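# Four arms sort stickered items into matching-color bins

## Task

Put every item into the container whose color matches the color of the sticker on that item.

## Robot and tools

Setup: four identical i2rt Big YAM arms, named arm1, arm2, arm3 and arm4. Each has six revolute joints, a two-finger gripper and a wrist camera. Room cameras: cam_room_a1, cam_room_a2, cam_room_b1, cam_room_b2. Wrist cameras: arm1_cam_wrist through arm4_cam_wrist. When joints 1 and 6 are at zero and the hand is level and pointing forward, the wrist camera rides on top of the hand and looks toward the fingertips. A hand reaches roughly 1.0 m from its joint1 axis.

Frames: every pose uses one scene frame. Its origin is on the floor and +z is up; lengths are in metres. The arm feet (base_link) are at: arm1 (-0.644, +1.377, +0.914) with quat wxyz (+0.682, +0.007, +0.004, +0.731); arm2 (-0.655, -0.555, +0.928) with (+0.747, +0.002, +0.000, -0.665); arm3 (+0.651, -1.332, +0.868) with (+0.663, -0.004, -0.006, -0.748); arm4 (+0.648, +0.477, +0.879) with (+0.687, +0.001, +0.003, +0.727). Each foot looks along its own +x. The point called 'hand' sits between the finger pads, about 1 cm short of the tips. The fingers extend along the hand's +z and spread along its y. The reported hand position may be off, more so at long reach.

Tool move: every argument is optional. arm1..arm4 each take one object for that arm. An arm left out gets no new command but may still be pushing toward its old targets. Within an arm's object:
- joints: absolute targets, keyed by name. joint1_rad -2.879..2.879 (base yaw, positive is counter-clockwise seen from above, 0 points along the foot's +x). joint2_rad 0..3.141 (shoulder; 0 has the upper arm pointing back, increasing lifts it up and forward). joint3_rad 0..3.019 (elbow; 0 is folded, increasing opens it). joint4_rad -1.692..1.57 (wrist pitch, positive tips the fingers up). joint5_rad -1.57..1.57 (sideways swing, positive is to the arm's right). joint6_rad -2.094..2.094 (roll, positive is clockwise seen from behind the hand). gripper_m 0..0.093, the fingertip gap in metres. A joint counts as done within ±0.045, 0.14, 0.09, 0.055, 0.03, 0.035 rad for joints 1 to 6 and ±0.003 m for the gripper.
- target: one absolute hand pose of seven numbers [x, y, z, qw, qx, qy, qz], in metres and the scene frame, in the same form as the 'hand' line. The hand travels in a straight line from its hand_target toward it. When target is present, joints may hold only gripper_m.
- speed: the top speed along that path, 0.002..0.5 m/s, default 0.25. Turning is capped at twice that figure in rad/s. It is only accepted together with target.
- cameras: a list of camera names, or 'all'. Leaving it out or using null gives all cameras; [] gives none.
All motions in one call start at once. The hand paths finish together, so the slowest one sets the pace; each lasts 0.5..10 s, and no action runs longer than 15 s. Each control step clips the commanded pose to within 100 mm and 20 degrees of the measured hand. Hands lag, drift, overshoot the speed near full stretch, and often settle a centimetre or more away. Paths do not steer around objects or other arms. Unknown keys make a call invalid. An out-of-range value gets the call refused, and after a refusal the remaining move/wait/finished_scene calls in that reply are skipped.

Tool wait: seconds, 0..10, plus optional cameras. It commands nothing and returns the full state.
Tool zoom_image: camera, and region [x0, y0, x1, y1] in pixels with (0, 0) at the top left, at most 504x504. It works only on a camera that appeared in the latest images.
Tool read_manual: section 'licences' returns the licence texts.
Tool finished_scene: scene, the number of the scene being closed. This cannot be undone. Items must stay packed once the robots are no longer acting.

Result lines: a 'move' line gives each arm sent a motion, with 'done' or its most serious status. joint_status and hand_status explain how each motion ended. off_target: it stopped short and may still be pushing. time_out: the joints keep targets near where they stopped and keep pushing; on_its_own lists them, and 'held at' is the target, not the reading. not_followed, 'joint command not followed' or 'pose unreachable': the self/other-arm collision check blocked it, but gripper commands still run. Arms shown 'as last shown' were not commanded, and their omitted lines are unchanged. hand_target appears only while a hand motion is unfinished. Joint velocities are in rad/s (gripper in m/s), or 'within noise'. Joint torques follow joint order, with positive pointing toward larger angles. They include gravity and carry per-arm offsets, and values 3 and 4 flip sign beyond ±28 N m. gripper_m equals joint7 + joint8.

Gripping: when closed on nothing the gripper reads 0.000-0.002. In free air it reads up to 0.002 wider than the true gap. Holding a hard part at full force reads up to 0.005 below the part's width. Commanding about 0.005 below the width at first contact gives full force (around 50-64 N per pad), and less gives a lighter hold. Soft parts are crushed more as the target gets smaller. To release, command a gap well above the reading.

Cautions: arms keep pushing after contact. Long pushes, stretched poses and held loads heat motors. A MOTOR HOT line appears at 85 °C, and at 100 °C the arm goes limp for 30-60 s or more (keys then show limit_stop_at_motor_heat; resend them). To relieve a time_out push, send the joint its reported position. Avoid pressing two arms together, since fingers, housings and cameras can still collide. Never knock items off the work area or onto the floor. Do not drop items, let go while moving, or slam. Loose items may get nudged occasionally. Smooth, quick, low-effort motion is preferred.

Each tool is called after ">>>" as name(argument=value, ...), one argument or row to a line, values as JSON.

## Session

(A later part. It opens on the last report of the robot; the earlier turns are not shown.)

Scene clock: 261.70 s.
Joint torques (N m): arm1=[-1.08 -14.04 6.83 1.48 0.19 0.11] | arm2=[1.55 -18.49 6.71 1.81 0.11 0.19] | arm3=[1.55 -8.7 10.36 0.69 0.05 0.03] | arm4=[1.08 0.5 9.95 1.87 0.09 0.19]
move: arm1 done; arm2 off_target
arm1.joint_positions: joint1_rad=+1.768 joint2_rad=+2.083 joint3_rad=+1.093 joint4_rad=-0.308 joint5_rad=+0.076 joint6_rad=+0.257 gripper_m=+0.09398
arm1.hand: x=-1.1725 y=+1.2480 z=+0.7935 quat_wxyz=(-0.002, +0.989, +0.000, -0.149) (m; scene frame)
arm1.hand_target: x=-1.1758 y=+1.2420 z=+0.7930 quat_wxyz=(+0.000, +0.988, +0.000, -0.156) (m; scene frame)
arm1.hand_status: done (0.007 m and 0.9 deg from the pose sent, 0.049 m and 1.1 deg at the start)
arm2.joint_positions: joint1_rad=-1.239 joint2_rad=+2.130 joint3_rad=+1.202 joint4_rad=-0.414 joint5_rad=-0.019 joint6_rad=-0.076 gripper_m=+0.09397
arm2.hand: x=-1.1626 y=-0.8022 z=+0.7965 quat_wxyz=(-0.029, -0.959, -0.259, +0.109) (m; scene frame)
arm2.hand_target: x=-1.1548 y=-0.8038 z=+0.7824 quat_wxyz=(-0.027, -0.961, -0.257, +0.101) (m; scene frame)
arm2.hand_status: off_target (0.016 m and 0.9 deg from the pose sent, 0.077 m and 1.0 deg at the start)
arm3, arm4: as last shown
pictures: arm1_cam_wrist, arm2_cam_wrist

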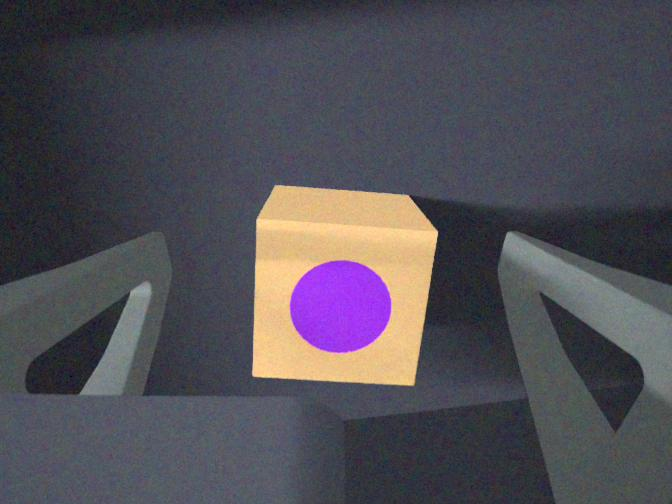

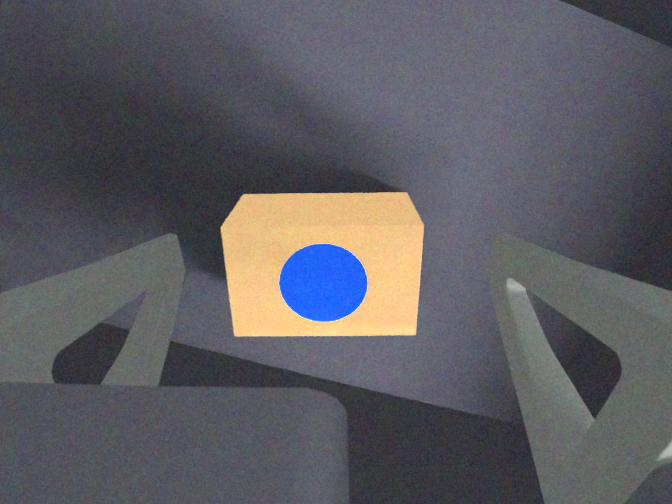

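>>> move(
  arm1={"target":[-1.161,1.242,0.771,0,-0.9877,0,0.1564],"speed":0.12},
  arm2={"target":[-1.145,-0.803,0.760,-0.0271,-0.9606,-0.2574,0.1010],"speed":0.12},
  cameras=["arm1_cam_wrist","arm2_cam_wrist"],
)

Scene clock: 275.97 s.
Joint torques (N m): arm1=[-1.08 -13.16 5.89 1.65 0.14 0.09] | arm2=[1.44 -17.85 6.02 1.83 0.11 0.21] | arm3=[1.49 -8.76 10.33 0.73 0.05 0.03] | arm4=[1.61 0.15 10.02 1.89 0.12 0.13]
move: arm1 done; arm2 off_target
arm1.joint_positions: joint1_rad=+1.776 joint2_rad=+2.108 joint3_rad=+1.054 joint4_rad=-0.237 joint5_rad=+0.078 joint6_rad=+0.265 gripper_m=+0.09398
arm1.hand: x=-1.1607 y=+1.2474 z=+0.7752 quat_wxyz=(-0.001, +0.988, -0.001, -0.153) (m; scene frame)
arm1.hand_target: x=-1.1610 y=+1.2421 z=+0.7712 quat_wxyz=(+0.000, +0.988, +0.000, -0.156) (m; scene frame)
arm1.hand_status: done (0.007 m and 0.4 deg from the pose sent, 0.026 m and 0.9 deg at the start)
arm2.joint_positions: joint1_rad=-1.232 joint2_rad=+2.157 joint3_rad=+1.181 joint4_rad=-0.356 joint5_rad=-0.017 joint6_rad=-0.071 gripper_m=+0.09397
arm2.hand: x=-1.1565 y=-0.8034 z=+0.7795 quat_wxyz=(-0.030, -0.958, -0.260, +0.114) (m; scene frame)
arm2.hand_target: x=-1.1446 y=-0.8026 z=+0.7607 quat_wxyz=(-0.027, -0.961, -0.257, +0.101) (m; scene frame)
arm2.hand_status: off_target (0.023 m and 1.6 deg from the pose sent, 0.041 m and 0.9 deg at the start)
arm3, arm4: as last shown
pictures: arm1_cam_wrist, arm2_cam_wrist

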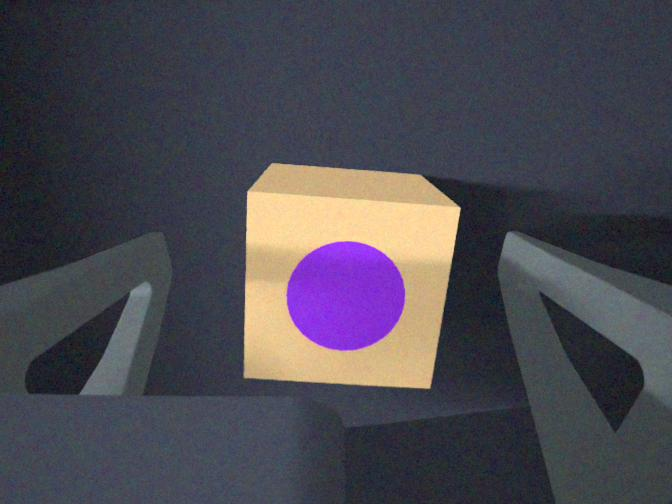

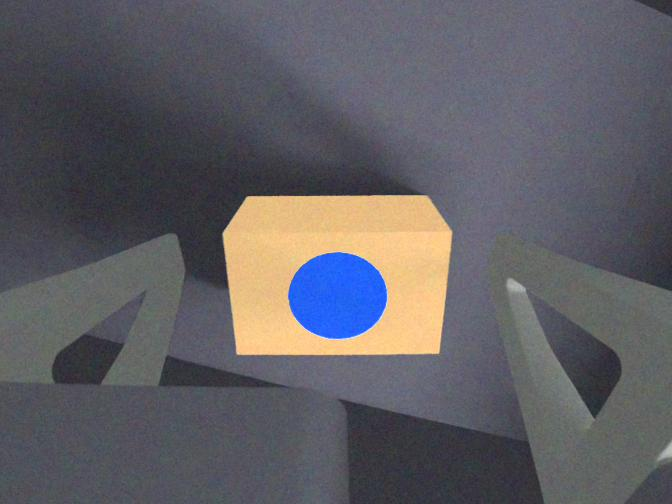

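>>> move(
  arm1={"joints":{"gripper_m":0.040}},
  arm2={"joints":{"gripper_m":0.046}},
  cameras=["arm1_cam_wrist","arm2_cam_wrist"],
)

Scene clock: 284.23 s.
Joint torques (N m): arm1=[-0.62 -13.74 5.96 1.47 0.11 0.07] | arm2=[1.44 -17.79 6 1.83 0.1 0.2] | arm3=[1.49 -8.7 10.33 0.7 0.05 0.04] | arm4=[1.38 0.15 10 1.87 0.1 0.16]
move: arm1 off_target; arm2 done
arm1.joint_positions: joint1_rad=+1.776 joint2_rad=+2.108 joint3_rad=+1.054 joint4_rad=-0.236 joint5_rad=+0.079 joint6_rad=+0.266 gripper_m=+0.05198
arm1.joint_status: gripper_m off_target (ended at +0.05201, target +0.04000)
arm1.hand: x=-1.1608 y=+1.2475 z=+0.7753 quat_wxyz=(-0.002, +0.988, -0.001, -0.153) (m; scene frame)
arm2.joint_positions: joint1_rad=-1.232 joint2_rad=+2.157 joint3_rad=+1.181 joint4_rad=-0.356 joint5_rad=-0.017 joint6_rad=-0.071 gripper_m=+0.04612
arm2.joint_status: all done
arm2.hand: x=-1.1565 y=-0.8034 z=+0.7795 quat_wxyz=(-0.030, -0.959, -0.260, +0.114) (m; scene frame)
arm3, arm4: as last shown
pictures: arm1_cam_wrist, arm2_cam_wrist

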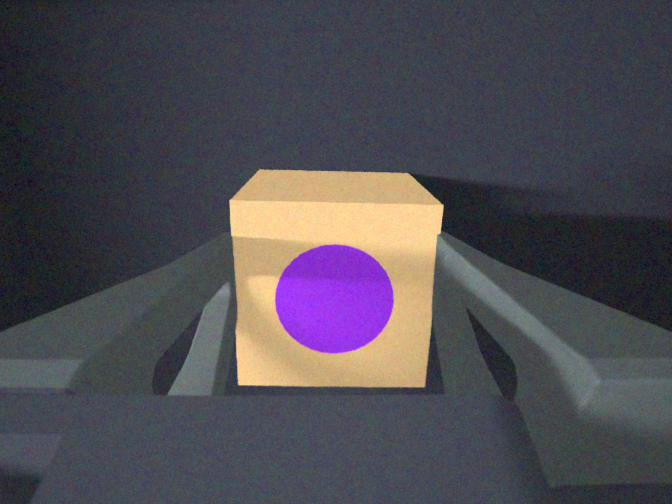

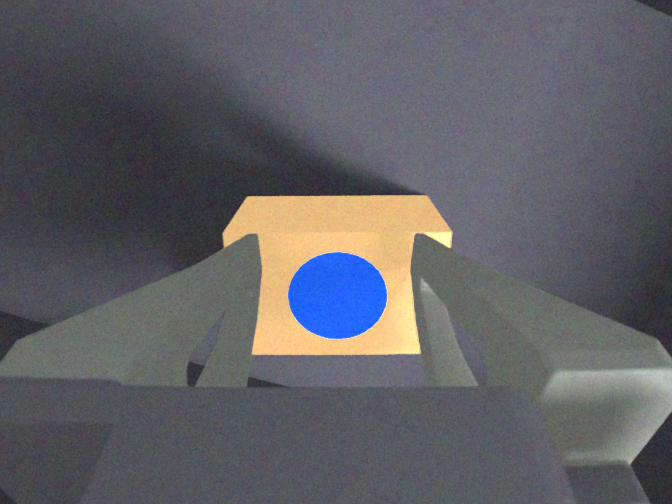

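>>> move(
  arm2={"joints":{"gripper_m":0.093}},
  cameras=[],
)

>>> move(
  arm2={"target":[-1.131,-0.794,0.738,-0.0271,-0.9606,-0.2574,0.1010],"speed":0.12},
  cameras=["arm2_cam_wrist"],
)

Scene clock: 293.20 s.
Joint torques (N m): arm1=[-0.91 -13.74 5.91 1.55 0.16 0.08] | arm2=[1.44 -17.79 6 1.85 0.1 0.21] | arm3=[1.49 -8.76 10.36 0.72 0.05 0.03] | arm4=[0.91 0.32 9.94 1.83 0.11 0.18]
move: arm2 done
arm1, arm4: as last shown
arm2.joint_positions: joint1_rad=-1.232 joint2_rad=+2.157 joint3_rad=+1.181 joint4_rad=-0.356 joint5_rad=-0.017 joint6_rad=-0.070 gripper_m=+0.09289
arm2.joint_status: all done
arm2.hand: x=-1.1565 y=-0.8034 z=+0.7795 quat_wxyz=(-0.030, -0.959, -0.259, +0.114) (m; scene frame)
arm3.joint_positions: joint1_rad=+1.594 joint2_rad=+1.243 joint3_rad=+1.727 joint4_rad=-1.597 joint5_rad=-0.001 joint6_rad=-0.008 gripper_m=+0.09398
arm3.hand: x=+1.0595 y=-1.3654 z=+1.3363 quat_wxyz=(-0.227, -0.042, -0.973, +0.018) (m; scene frame)
pictures: none

Scene clock: 294.27 s.
Joint torques (N m): arm1=[-1.08 -13.74 5.98 1.55 0.11 0.08] | arm2=[1.14 -17.55 5.45 1.84 0.06 0.17] | arm3=[1.61 -8.76 10.35 0.72 0.04 0.04] | arm4=[0.97 0.44 9.99 1.8 0.09 0.15]
move: arm2 off_target
arm1, arm3, arm4: as last shown
arm2.joint_positions: joint1_rad=-1.232 joint2_rad=+2.188 joint3_rad=+1.136 joint4_rad=-0.282 joint5_rad=-0.017 joint6_rad=-0.070 gripper_m=+0.09289
arm2.hand: x=-1.1415 y=-0.7960 z=+0.7556 quat_wxyz=(-0.030, -0.959, -0.259, +0.113) (m; scene frame)
arm2.hand_target: x=-1.1307 y=-0.7937 z=+0.7386 quat_wxyz=(-0.027, -0.961, -0.257, +0.101) (m; scene frame)
arm2.hand_status: off_target (0.021 m and 1.4 deg from the pose sent, 0.050 m and 1.6 deg at the start)
pictures: arm2_cam_wrist

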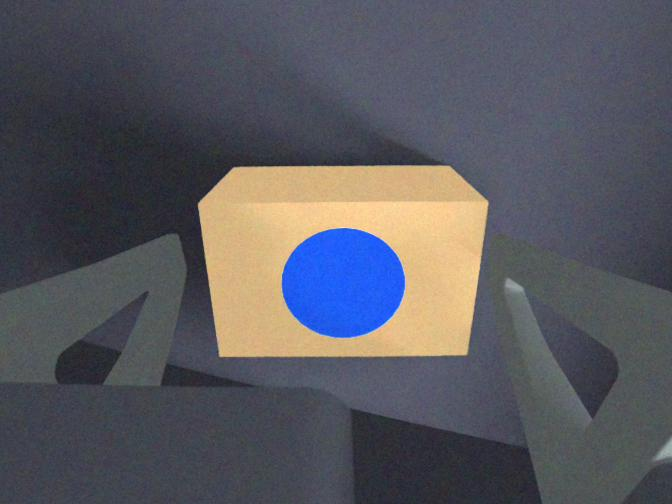

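>>> move(
  arm2={"joints":{"gripper_m":0.055}},
  cameras=["arm2_cam_wrist"],
)

Scene clock: 297.03 s.
Joint torques (N m): arm1=[-0.91 -13.39 5.87 1.52 0.17 0.08] | arm2=[1.26 -17.55 5.49 1.78 0.04 0.17] | arm3=[1.55 -8.64 10.41 0.68 0.05 0.02] | arm4=[1.49 0.26 10.07 1.88 0.12 0.16]
Motor temperatures (°C): arm1=[22 27 30 23 21 21 22] | arm2=[24 28 28 22 22 20 23] | arm3=[24 25 30 23 24 23 23] | arm4=[23 22 36 22 24 21 24]
Heat: arm1: hottest joint3_rad 30 °C; arm2: hottest joint2_rad 28 °C; arm3: hottest joint3_rad 30 °C; arm4: hottest joint3_rad 36 °C.
move: arm2 off_target
arm1, arm3, arm4: as last shown
arm2.joint_positions: joint1_rad=-1.232 joint2_rad=+2.188 joint3_rad=+1.136 joint4_rad=-0.282 joint5_rad=-0.016 joint6_rad=-0.070 gripper_m=+0.06889
arm2.joint_status: gripper_m off_target (ended at +0.06892, target +0.05500)
arm2.hand: x=-1.1417 y=-0.7960 z=+0.7556 quat_wxyz=(-0.029, -0.959, -0.259, +0.113) (m; scene frame)
pictures: arm2_cam_wrist

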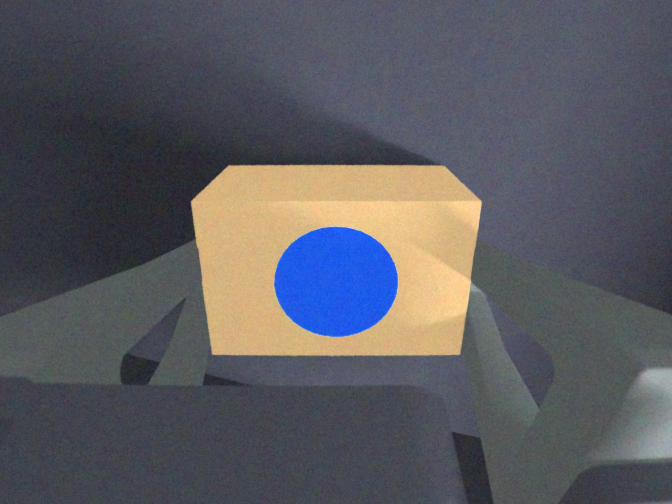

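>>> move(
  arm1={"target":[-1.15,1.245,1.10,0,-0.9877,0,0.1564],"speed":0.25},
  arm2={"target":[-1.13,-0.795,1.10,-0.0271,-0.9606,-0.2574,0.1010],"speed":0.25},
  arm4={"joints":{"joint1_rad":2.19}},
  cameras=["arm1_cam_wrist","arm2_cam_wrist","arm4_cam_wrist"],
)

>>> move(
  arm1={"joints":{"joint1_rad":0.2,"joint2_rad":1.008,"joint3_rad":1.27,"joint4_rad":-1.536,"joint5_rad":0,"joint6_rad":0}},
  arm2={"joints":{"joint1_rad":0.2,"joint2_rad":1.008,"joint3_rad":1.27,"joint4_rad":-1.536,"joint5_rad":0,"joint6_rad":0}},
  cameras=["arm1_cam_wrist","arm2_cam_wrist"],
)

Scene clock: 332.10 s.
Joint torques (N m): arm1=[-1.03 -12.45 15.36 0.54 0.09 0.02] | arm2=[1.32 -16.67 14.75 0.61 0.03 0.18] | arm3=[1.61 -8.64 10.36 0.75 0.05 0.03] | arm4=[1.26 -0.21 9.96 1.76 0.11 0.16]
move: arm1 off_target; arm2 off_target; arm4 done
arm1.joint_positions: joint1_rad=+1.776 joint2_rad=+1.569 joint3_rad=+1.251 joint4_rad=-1.017 joint5_rad=+0.079 joint6_rad=+0.266 gripper_m=+0.05198
arm1.hand: x=-1.1354 y=+1.2526 z=+1.0729 quat_wxyz=(-0.008, +0.991, -0.001, -0.132) (m; scene frame)
arm1.hand_target: x=-1.1488 y=+1.2454 z=+1.1000 quat_wxyz=(+0.000, +0.988, +0.000, -0.156) (m; scene frame)
arm1.hand_status: off_target (0.032 m and 3.0 deg from the pose sent, 0.325 m and 0.5 deg at the start)
arm2.joint_positions: joint1_rad=-1.232 joint2_rad=+1.616 joint3_rad=+1.331 joint4_rad=-1.103 joint5_rad=-0.016 joint6_rad=-0.070 gripper_m=+0.06889
arm2.hand: x=-1.1195 y=-0.7859 z=+1.0834 quat_wxyz=(-0.024, -0.961, -0.260, +0.087) (m; scene frame)
arm2.hand_target: x=-1.1294 y=-0.7947 z=+1.1001 quat_wxyz=(-0.027, -0.961, -0.257, +0.101) (m; scene frame)
arm2.hand_status: off_target (0.022 m and 1.7 deg from the pose sent, 0.345 m and 1.4 deg at the start)
arm3: as last shown
arm4.joint_positions: joint1_rad=+2.187 joint2_rad=+0.362 joint3_rad=+0.624 joint4_rad=-0.491 joint5_rad=-0.001 joint6_rad=-0.012 gripper_m=+0.09401
arm4.joint_status: all done
arm4.hand: x=+0.4146 y=+0.2919 z=+1.2523 quat_wxyz=(+0.203, +0.736, +0.263, -0.590) (m; scene frame)
pictures: arm1_cam_wrist, arm2_cam_wrist, arm4_cam_wrist

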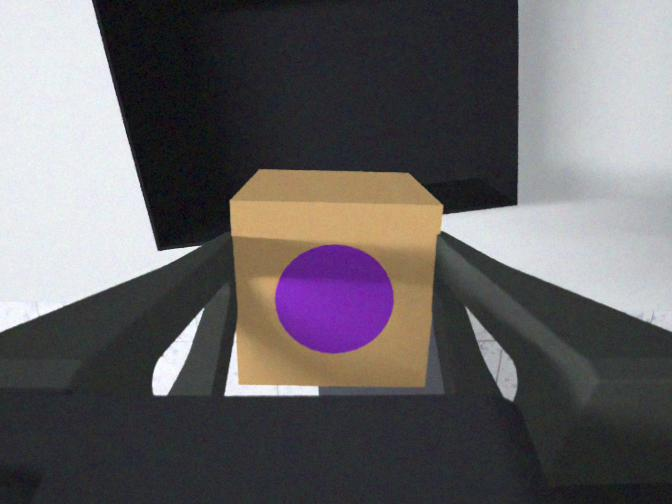

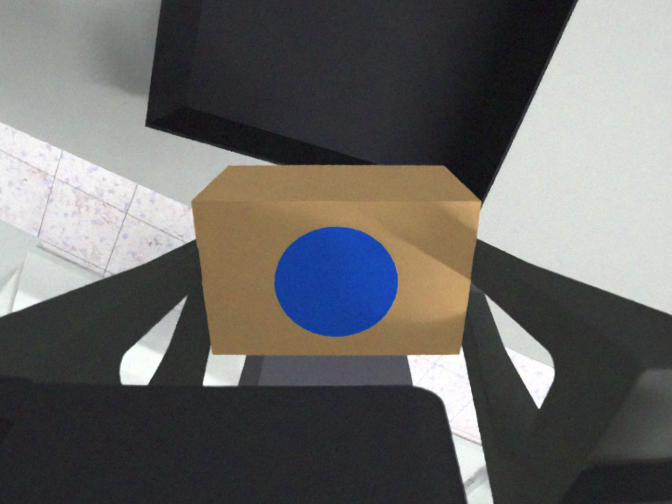

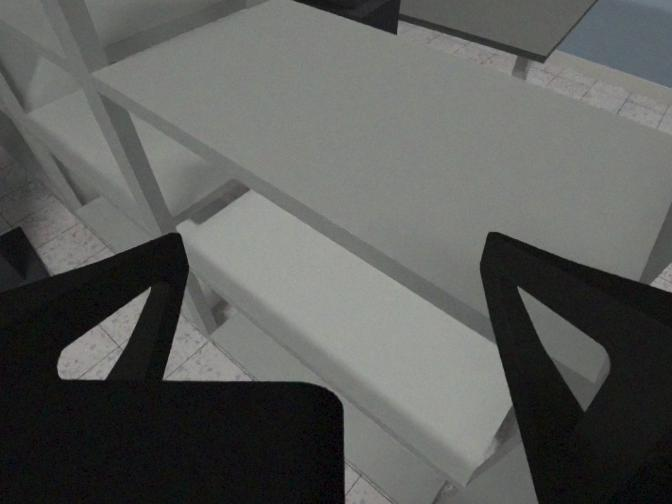

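Scene clock: 333.87 s.
Joint torques (N m): arm1=[-1.85 -2.73 12.12 0.44 -0.06 -0.02] | arm2=[0.85 -5.66 11.21 0.88 0.08 0.2] | arm3=[1.61 -8.76 10.37 0.7 0.06 0.02] | arm4=[1.2 0.15 10.1 1.87 0.14 0.16]
move: arm1 done; arm2 done
arm1.joint_positions: joint1_rad=+0.204 joint2_rad=+1.008 joint3_rad=+1.251 joint4_rad=-1.526 joint5_rad=+0.002 joint6_rad=+0.008 gripper_m=+0.05198
arm1.joint_status: all done
arm1.hand: x=-0.7231 y=+1.6827 z=+1.2593 quat_wxyz=(-0.083, +0.785, -0.602, -0.121) (m; scene frame)
arm2.joint_positions: joint1_rad=+0.198 joint2_rad=+0.997 joint3_rad=+1.271 joint4_rad=-1.524 joint5_rad=-0.002 joint6_rad=-0.014 gripper_m=+0.06890
arm2.joint_status: all done
arm2.hand: x=-0.5571 y=-0.8594 z=+1.2829 quat_wxyz=(-0.129, -0.574, -0.803, +0.092) (m; scene frame)
arm3, arm4: as last shown
pictures: arm1_cam_wrist, arm2_cam_wrist

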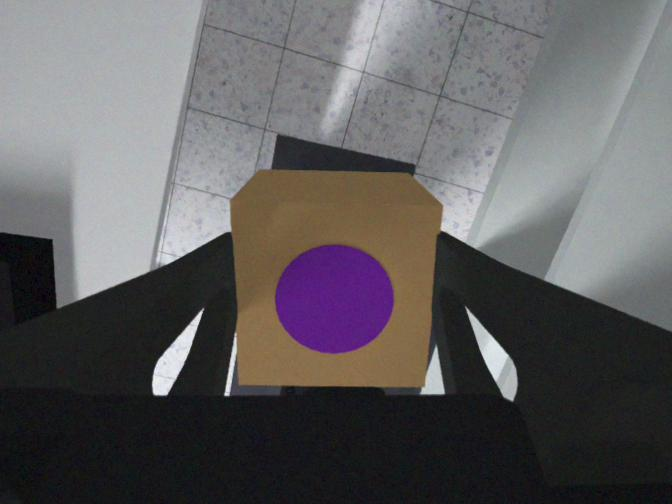

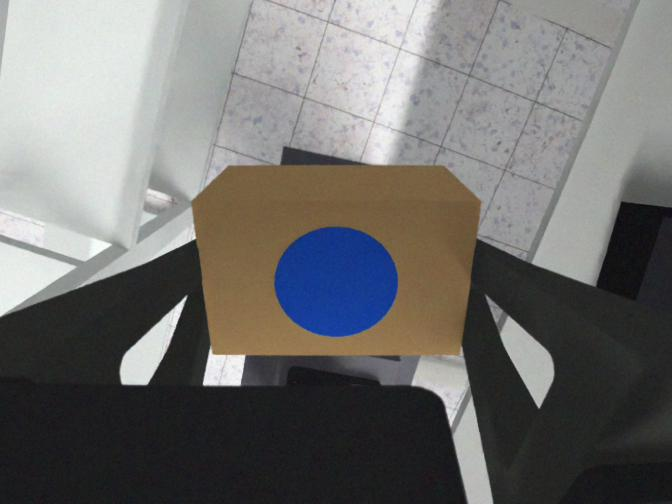

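>>> move(
  arm1={"joints":{"joint1_rad":-2.24}},
  arm2={"joints":{"joint1_rad":2.122}},
  arm4={"joints":{"joint1_rad":-0.2}},
  cameras=["arm1_cam_wrist","arm2_cam_wrist","cam_room_a1","cam_room_a2","cam_room_b1","cam_room_b2"],
)

Scene clock: 349.27 s.
Joint torques (N m): arm1=[-2.08 -3.08 12.33 0.57 -0.04 -0.03] | arm2=[1.03 -6.07 11.18 0.91 0.01 0.19] | arm3=[1.55 -8.64 10.37 0.68 0.05 0.03] | arm4=[0.79 0.09 10.18 1.73 0.09 0.19]
move: arm1 done; arm2 done; arm4 done
arm1.joint_positions: joint1_rad=-2.236 joint2_rad=+1.008 joint3_rad=+1.251 joint4_rad=-1.526 joint5_rad=+0.002 joint6_rad=+0.006 gripper_m=+0.05197
arm1.joint_status: all done
arm1.hand: x=-0.3759 y=+1.1973 z=+1.2526 quat_wxyz=(-0.129, -0.293, -0.946, +0.044) (m; scene frame)
arm2.joint_positions: joint1_rad=+2.120 joint2_rad=+1.001 joint3_rad=+1.271 joint4_rad=-1.524 joint5_rad=-0.001 joint6_rad=-0.013 gripper_m=+0.06890
arm2.joint_status: all done
arm2.hand: x=-0.4043 y=-0.3592 z=+1.2837 quat_wxyz=(-0.151, +0.329, -0.931, -0.052) (m; scene frame)
arm3: as last shown
arm4.joint_positions: joint1_rad=-0.197 joint2_rad=+0.362 joint3_rad=+0.624 joint4_rad=-0.491 joint5_rad=+0.000 joint6_rad=-0.012 gripper_m=+0.09404
arm4.joint_status: all done
arm4.hand: x=+0.6920 y=+0.7758 z=+1.2494 quat_wxyz=(-0.470, +0.517, -0.590, -0.405) (m; scene frame)
pictures: arm1_cam_wrist, arm2_cam_wrist, cam_room_a1, cam_room_a2, cam_room_b1, cam_room_b2

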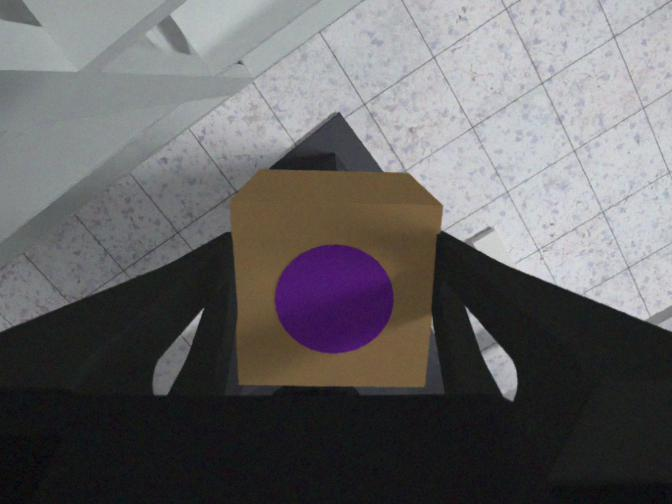

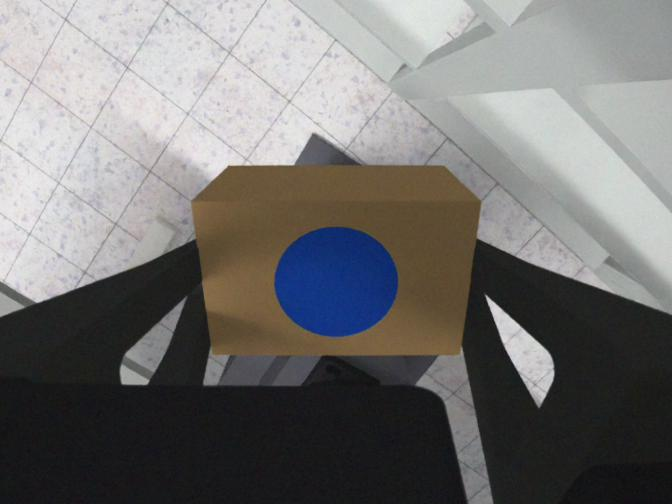

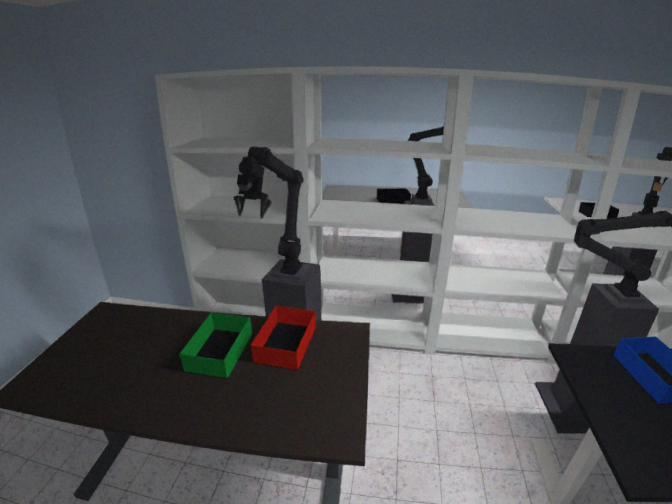

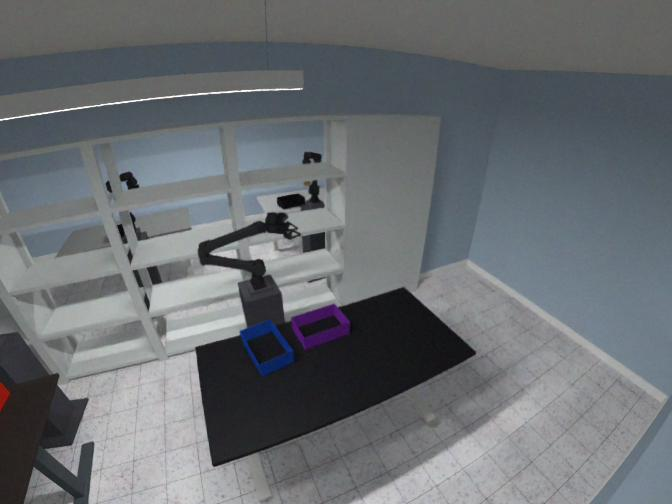

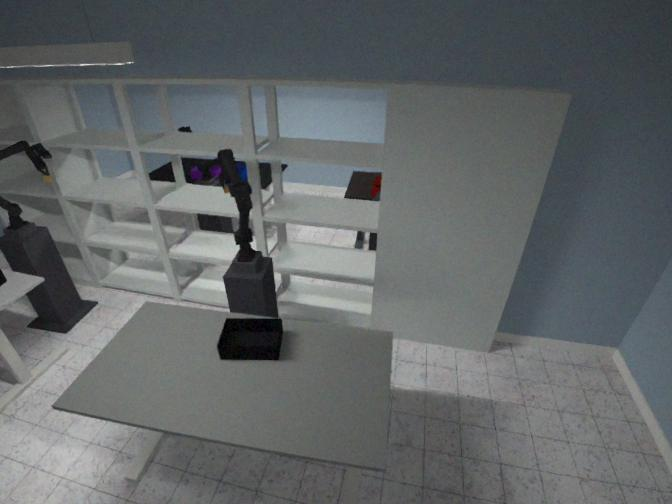

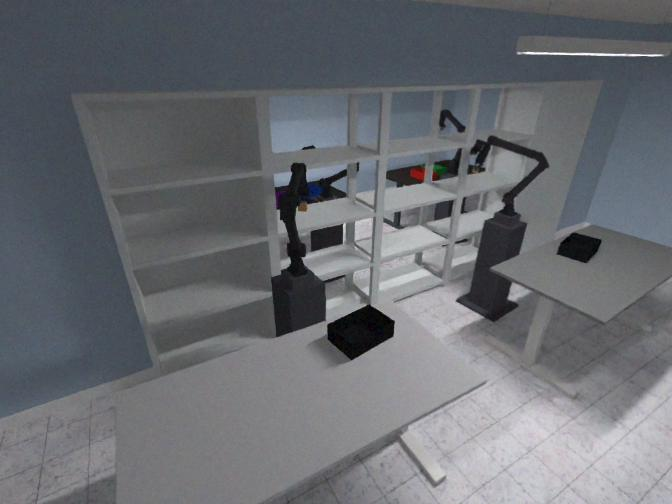

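>>> move(
  arm1={"target":[0.01,0.92,1.18,0.1413,0.2908,0.9453,-0.0435],"speed":0.25},
  arm2={"target":[0.008,0.028,1.19,0.0977,-0.3523,0.9300,0.0370],"speed":0.25},
  cameras=["arm1_cam_wrist","arm2_cam_wrist","cam_room_a1","cam_room_a2","cam_room_b1","cam_room_b2"],
)

Scene clock: 363.23 s.
Joint torques (N m): arm1=[8.82 -11.87 18.19 0.9 -0.11 -0.07] | arm2=[-8.64 -21.07 14.74 2.65 0.07 0.22] | arm3=[1.55 -8.94 10.35 0.72 0.06 0.02] | arm4=[0.44 -0.03 10.04 1.92 0.08 0.14]
move: arm1 off_target; arm2 off_target
arm1.joint_positions: joint1_rad=-2.609 joint2_rad=+1.916 joint3_rad=+2.092 joint4_rad=-1.460 joint5_rad=-0.078 joint6_rad=-0.215 gripper_m=+0.05197
arm1.hand: x=-0.2553 y=+0.8403 z=+1.2022 quat_wxyz=(-0.133, -0.359, -0.923, +0.050) (m; scene frame)
arm1.hand_target: x=-0.1691 y=+0.8785 z=+1.1938 quat_wxyz=(-0.144, -0.291, -0.945, +0.044) (m; scene frame)
arm1.hand_status: off_target (0.278 m and 8.3 deg from the pose sent, 0.481 m and 1.4 deg at the start; pose on its path clipped on 76 of 111 steps)
arm2.joint_positions: joint1_rad=+2.491 joint2_rad=+2.346 joint3_rad=+2.877 joint4_rad=-1.680 joint5_rad=+0.033 joint6_rad=+0.171 gripper_m=+0.06890
arm2.hand: x=-0.2611 y=+0.0995 z=+1.2536 quat_wxyz=(-0.183, +0.407, -0.889, -0.107) (m; scene frame)
arm2.hand_target: x=-0.1754 y=+0.0639 z=+1.2301 quat_wxyz=(-0.194, +0.347, -0.912, -0.100) (m; scene frame)
arm2.hand_status: off_target (0.286 m and 14.9 deg from the pose sent, 0.573 m and 6.9 deg at the start; pose on its path clipped on 73 of 111 steps; a joint's target at an end of its range on 45 of 111 steps)
arm3, arm4: as last shown
pictures: arm1_cam_wrist, arm2_cam_wrist, cam_room_a1, cam_room_a2, cam_room_b1, cam_room_b2

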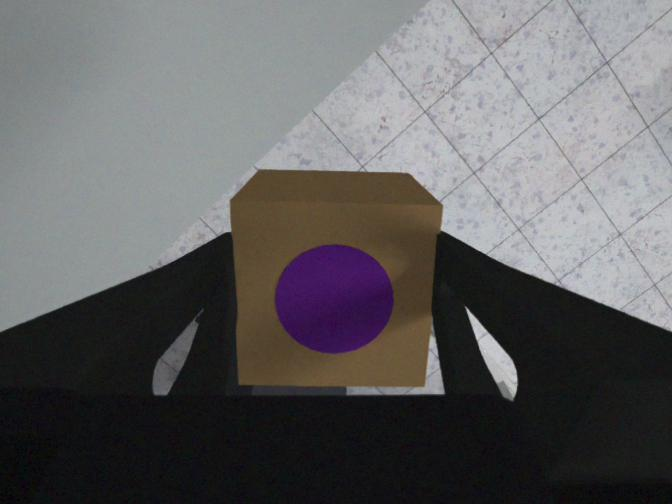

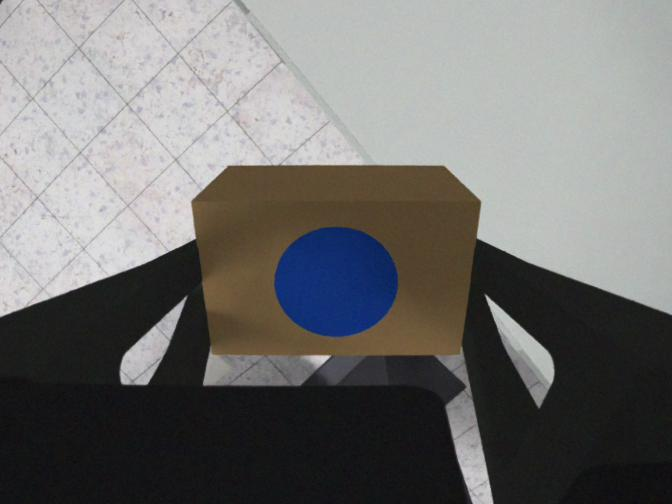

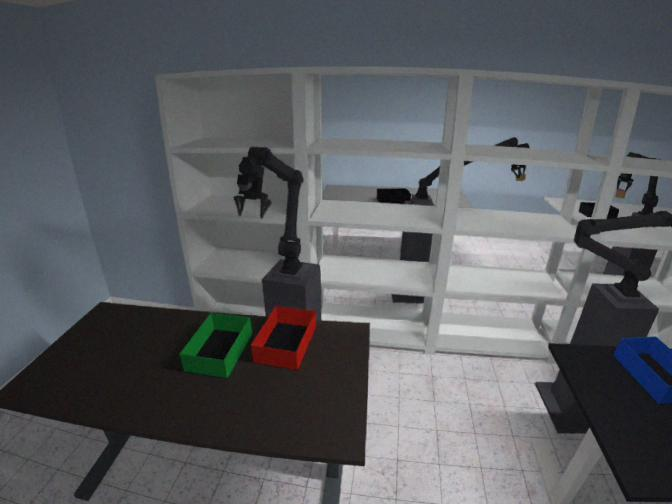

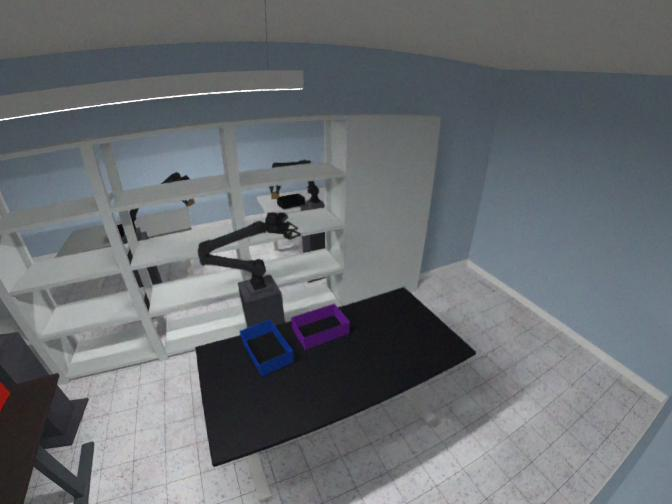

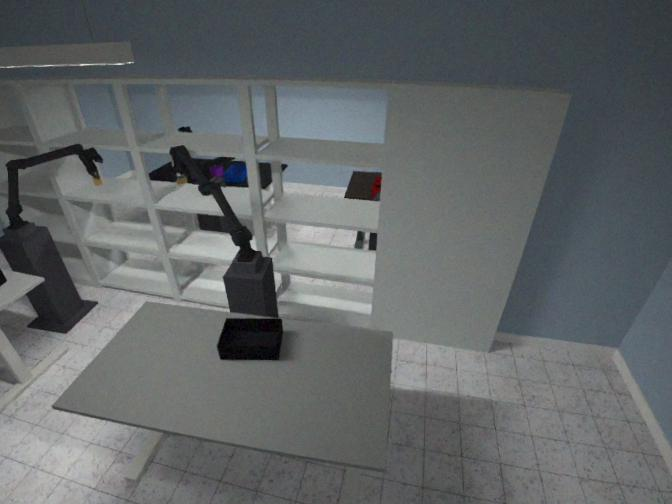

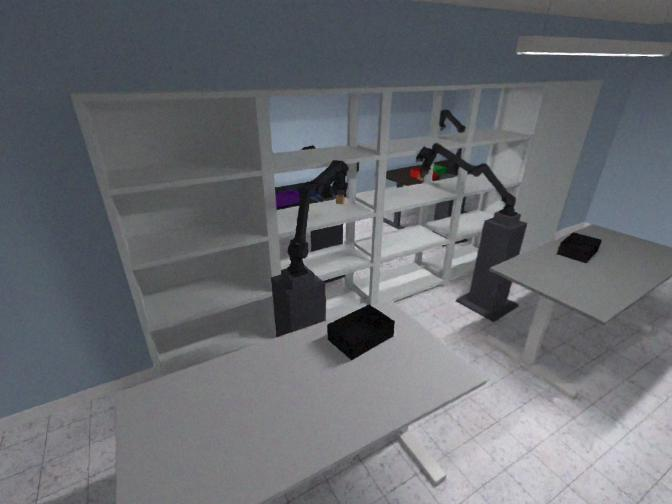

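>>> move(
  arm1={"joints":{"joint1_rad":-2.24,"joint2_rad":1.064,"joint3_rad":0.926,"joint4_rad":-1.136,"joint5_rad":0,"joint6_rad":0}},
  arm2={"joints":{"joint1_rad":2.18,"joint2_rad":1.124,"joint3_rad":0.973,"joint4_rad":-1.21,"joint5_rad":0,"joint6_rad":0}},
  arm4={"joints":{"joint1_rad":0.9}},
  cameras=["arm1_cam_wrist","arm2_cam_wrist","arm4_cam_wrist"],
)

Scene clock: 383.83 s.
Joint torques (N m): arm1=[-2.14 -4.84 12.67 1.35 0.07 0.11] | arm2=[0.97 -9.82 12.27 1.54 -0.08 0.14] | arm3=[1.61 -8.76 10.37 0.73 0.06 0.04] | arm4=[1.14 0.44 10 1.85 0.11 0.17]
Motor temperatures (°C): arm1=[22 26 37 23 21 21 23] | arm2=[24 27 33 22 22 20 25] | arm3=[24 25 30 23 24 23 23] | arm4=[23 21 38 22 24 21 24]
Heat: arm1: hottest joint3_rad 37 °C; arm2: hottest joint3_rad 33 °C; arm3: hottest joint3_rad 30 °C; arm4: hottest joint3_rad 38 °C.
move: arm1 done; arm2 done; arm4 done
arm1.joint_positions: joint1_rad=-2.237 joint2_rad=+1.071 joint3_rad=+0.904 joint4_rad=-1.152 joint5_rad=+0.000 joint6_rad=-0.007 gripper_m=+0.05197
arm1.joint_status: all done
arm1.hand: x=-0.3615 y=+1.1865 z=+1.1031 quat_wxyz=(-0.112, -0.288, -0.950, +0.038) (m; scene frame)
arm2.joint_positions: joint1_rad=+2.178 joint2_rad=+1.135 joint3_rad=+0.960 joint4_rad=-1.221 joint5_rad=+0.001 joint6_rad=-0.008 gripper_m=+0.06890
arm2.joint_status: all done
arm2.hand: x=-0.3984 y=-0.3295 z=+1.1233 quat_wxyz=(-0.083, +0.357, -0.930, -0.031) (m; scene frame)
arm3: as last shown
arm4.joint_positions: joint1_rad=+0.896 joint2_rad=+0.362 joint3_rad=+0.624 joint4_rad=-0.491 joint5_rad=+0.000 joint6_rad=-0.012 gripper_m=+0.09405
arm4.joint_status: all done
arm4.hand: x=+0.4052 y=+0.6529 z=+1.2511 quat_wxyz=(-0.191, +0.746, -0.235, -0.593) (m; scene frame)
pictures: arm1_cam_wrist, arm2_cam_wrist, arm4_cam_wrist

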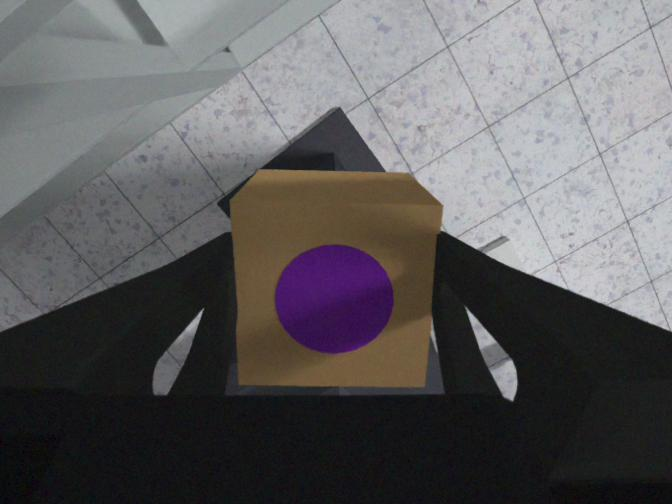

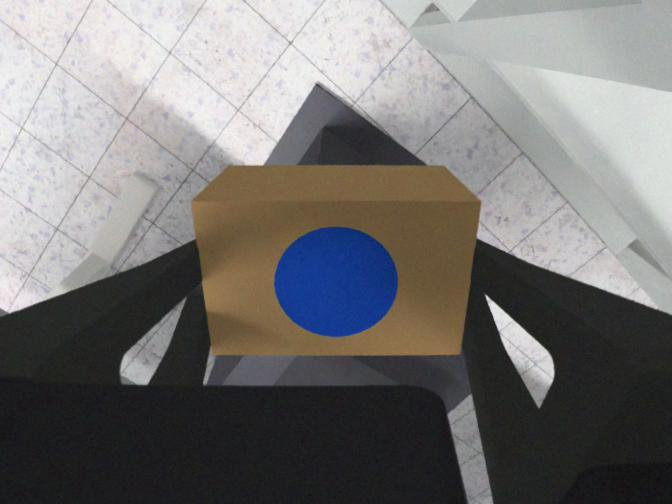

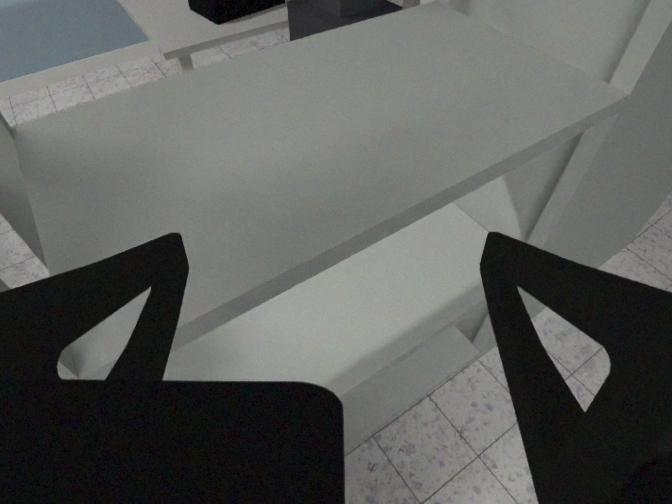

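>>> move(
  arm1={"target":[-0.30,1.143,1.155,0.1413,0.2908,0.9453,-0.0435],"speed":0.2},
  arm2={"target":[-0.34,-0.277,1.160,0.0977,-0.3523,0.9300,0.0370],"speed":0.2},
  cameras=["arm1_cam_wrist","arm2_cam_wrist","arm4_cam_wrist"],
)

Scene clock: 388.77 s.
Joint torques (N m): arm1=[-2.84 -6.24 15.98 0.58 -0.03 0.01] | arm2=[0.79 -10.23 15.79 0.62 -0.02 0.15] | arm3=[1.61 -8.76 10.35 0.75 0.04 0.03] | arm4=[0.97 0.09 10.18 1.91 0.09 0.17]
move: arm1 off_target; arm2 off_target
arm1.joint_positions: joint1_rad=-2.237 joint2_rad=+1.213 joint3_rad=+1.087 joint4_rad=-1.174 joint5_rad=-0.007 joint6_rad=-0.007 gripper_m=+0.05197
arm1.hand: x=-0.3110 y=+1.1537 z=+1.1327 quat_wxyz=(-0.123, -0.288, -0.949, +0.038) (m; scene frame)
arm1.hand_target: x=-0.3008 y=+1.1435 z=+1.1549 quat_wxyz=(-0.142, -0.291, -0.945, +0.044) (m; scene frame)
arm1.hand_status: off_target (0.027 m and 2.3 deg from the pose sent, 0.092 m and 3.4 deg at the start)
arm2.joint_positions: joint1_rad=+2.178 joint2_rad=+1.297 joint3_rad=+1.144 joint4_rad=-1.239 joint5_rad=+0.001 joint6_rad=-0.008 gripper_m=+0.06890
arm2.hand: x=-0.3508 y=-0.2875 z=+1.1430 quat_wxyz=(-0.085, +0.357, -0.930, -0.032) (m; scene frame)
arm2.hand_target: x=-0.3406 y=-0.2775 z=+1.1599 quat_wxyz=(-0.098, +0.352, -0.930, -0.037) (m; scene frame)
arm2.hand_status: off_target (0.023 m and 1.6 deg from the pose sent, 0.087 m and 1.9 deg at the start)
arm3.joint_positions: joint1_rad=+1.594 joint2_rad=+1.243 joint3_rad=+1.727 joint4_rad=-1.597 joint5_rad=-0.001 joint6_rad=-0.008 gripper_m=+0.09398
arm3.hand: x=+1.0595 y=-1.3654 z=+1.3363 quat_wxyz=(-0.227, -0.042, -0.973, +0.018) (m; scene frame)
arm4: as last shown
pictures: arm1_cam_wrist, arm2_cam_wrist, arm4_cam_wrist

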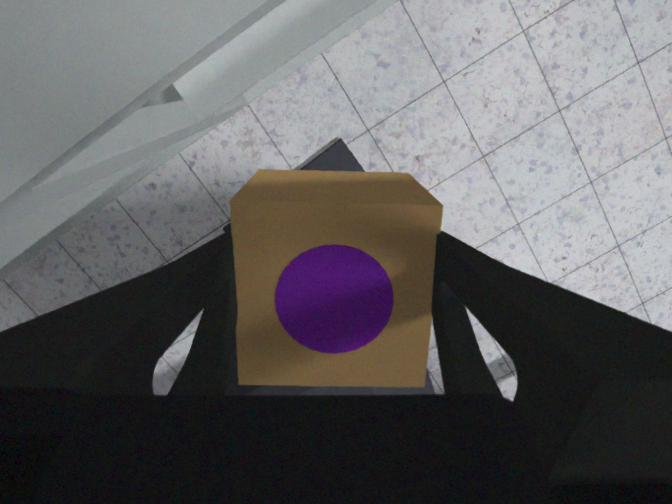

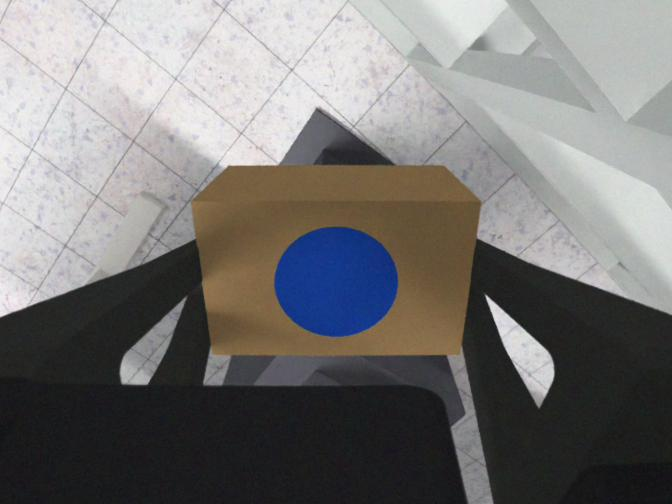

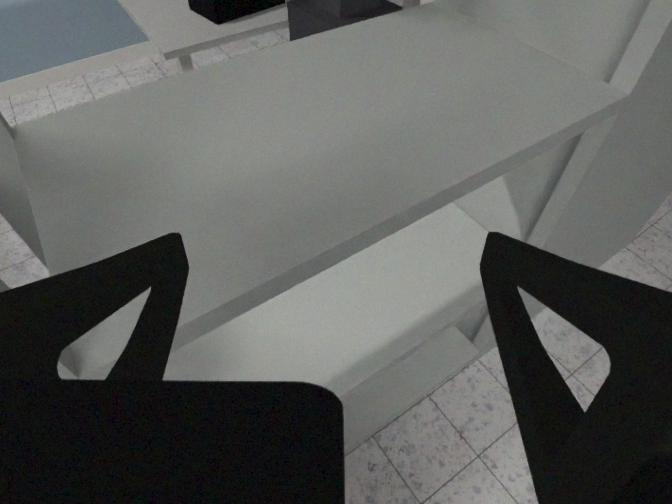

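>>> move(
  arm1={"target":[-0.08,0.985,1.152,0.1413,0.2908,0.9453,-0.0435],"speed":0.2},
  arm2={"target":[-0.09,-0.055,1.160,0.0977,-0.3523,0.9300,0.0370],"speed":0.2},
  cameras=["arm1_cam_wrist","arm2_cam_wrist","arm4_cam_wrist","cam_room_b1","cam_room_b2"],
)

Scene clock: 395.90 s.
Joint torques (N m): arm1=[-2.67 -17.32 17.16 0.57 -0.06 -0.02] | arm2=[0.85 -24.64 16.99 0.64 -0.01 0.17] | arm3=[1.67 -8.7 10.37 0.7 0.06 0.02] | arm4=[1.08 0.44 9.96 1.81 0.09 0.19]
move: arm1 off_target; arm2 off_target
arm1.joint_positions: joint1_rad=-2.240 joint2_rad=+1.945 joint3_rad=+1.944 joint4_rad=-1.312 joint5_rad=-0.009 joint6_rad=-0.007 gripper_m=+0.05197
arm1.hand: x=-0.0886 y=+0.9998 z=+1.1242 quat_wxyz=(-0.116, -0.290, -0.949, +0.035) (m; scene frame)
arm1.hand_target: x=-0.0815 y=+0.9861 z=+1.1520 quat_wxyz=(-0.142, -0.291, -0.945, +0.044) (m; scene frame)
arm1.hand_status: off_target (0.033 m and 3.1 deg from the pose sent, 0.287 m and 2.3 deg at the start)
arm2.joint_positions: joint1_rad=+2.178 joint2_rad=+2.336 joint3_rad=+2.623 joint4_rad=-1.671 joint5_rad=+0.001 joint6_rad=-0.008 gripper_m=+0.06890
arm2.hand: x=-0.0968 y=-0.0629 z=+1.1537 quat_wxyz=(-0.089, +0.356, -0.929, -0.033) (m; scene frame)
arm2.hand_target: x=-0.0909 y=-0.0557 z=+1.1596 quat_wxyz=(-0.102, +0.352, -0.930, -0.039) (m; scene frame)
arm2.hand_status: off_target (0.012 m and 1.2 deg from the pose sent, 0.350 m and 1.6 deg at the start; a joint's target at an end of its range on 15 of 75 steps)
arm3, arm4: as last shown
pictures: arm1_cam_wrist, arm2_cam_wrist, arm4_cam_wrist, cam_room_b1, cam_room_b2

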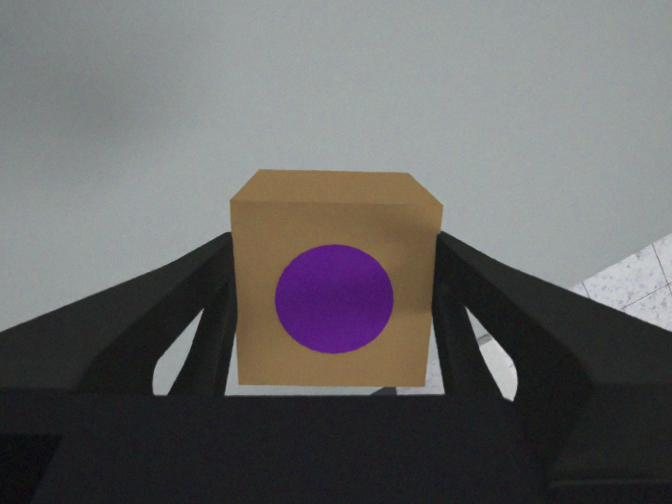

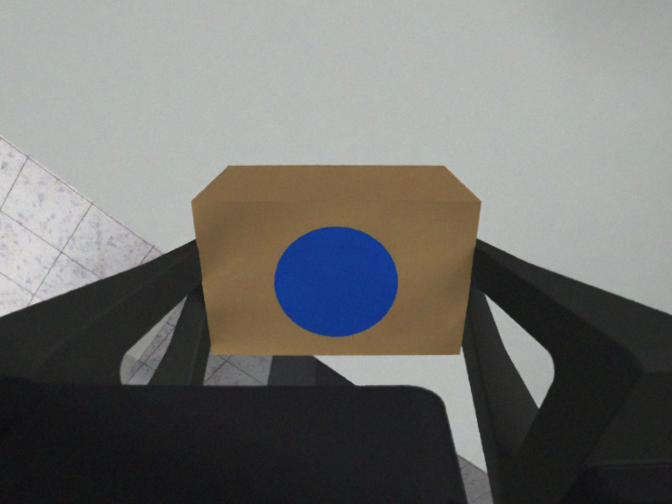

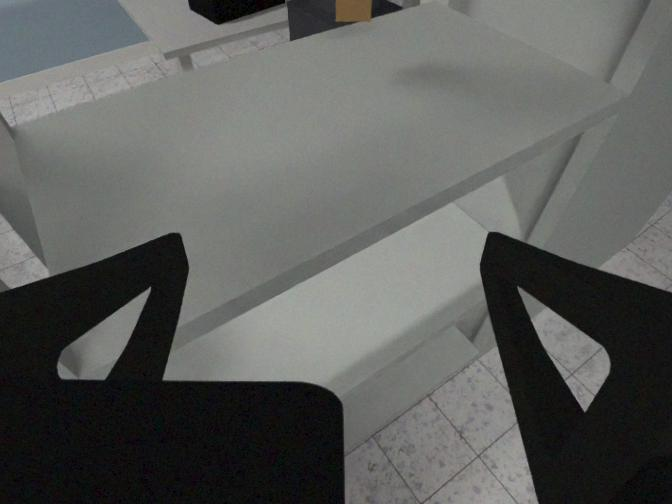

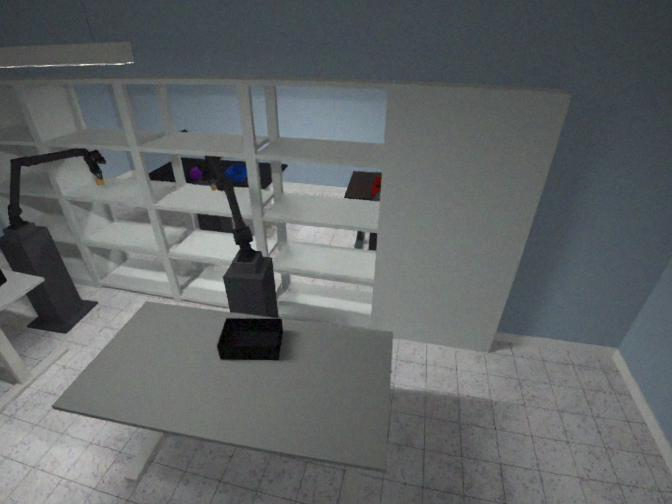

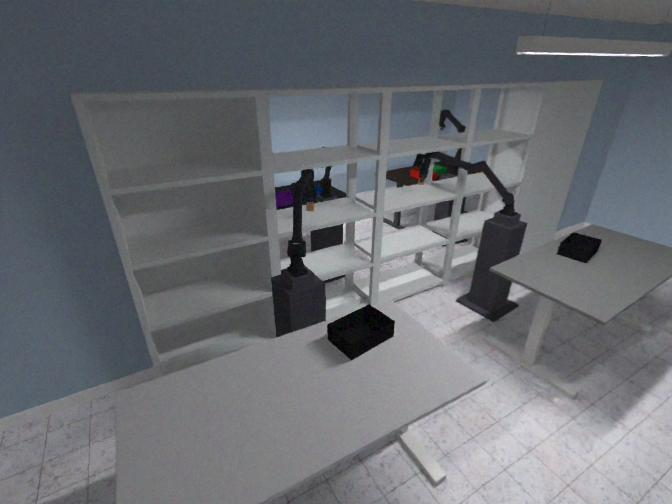

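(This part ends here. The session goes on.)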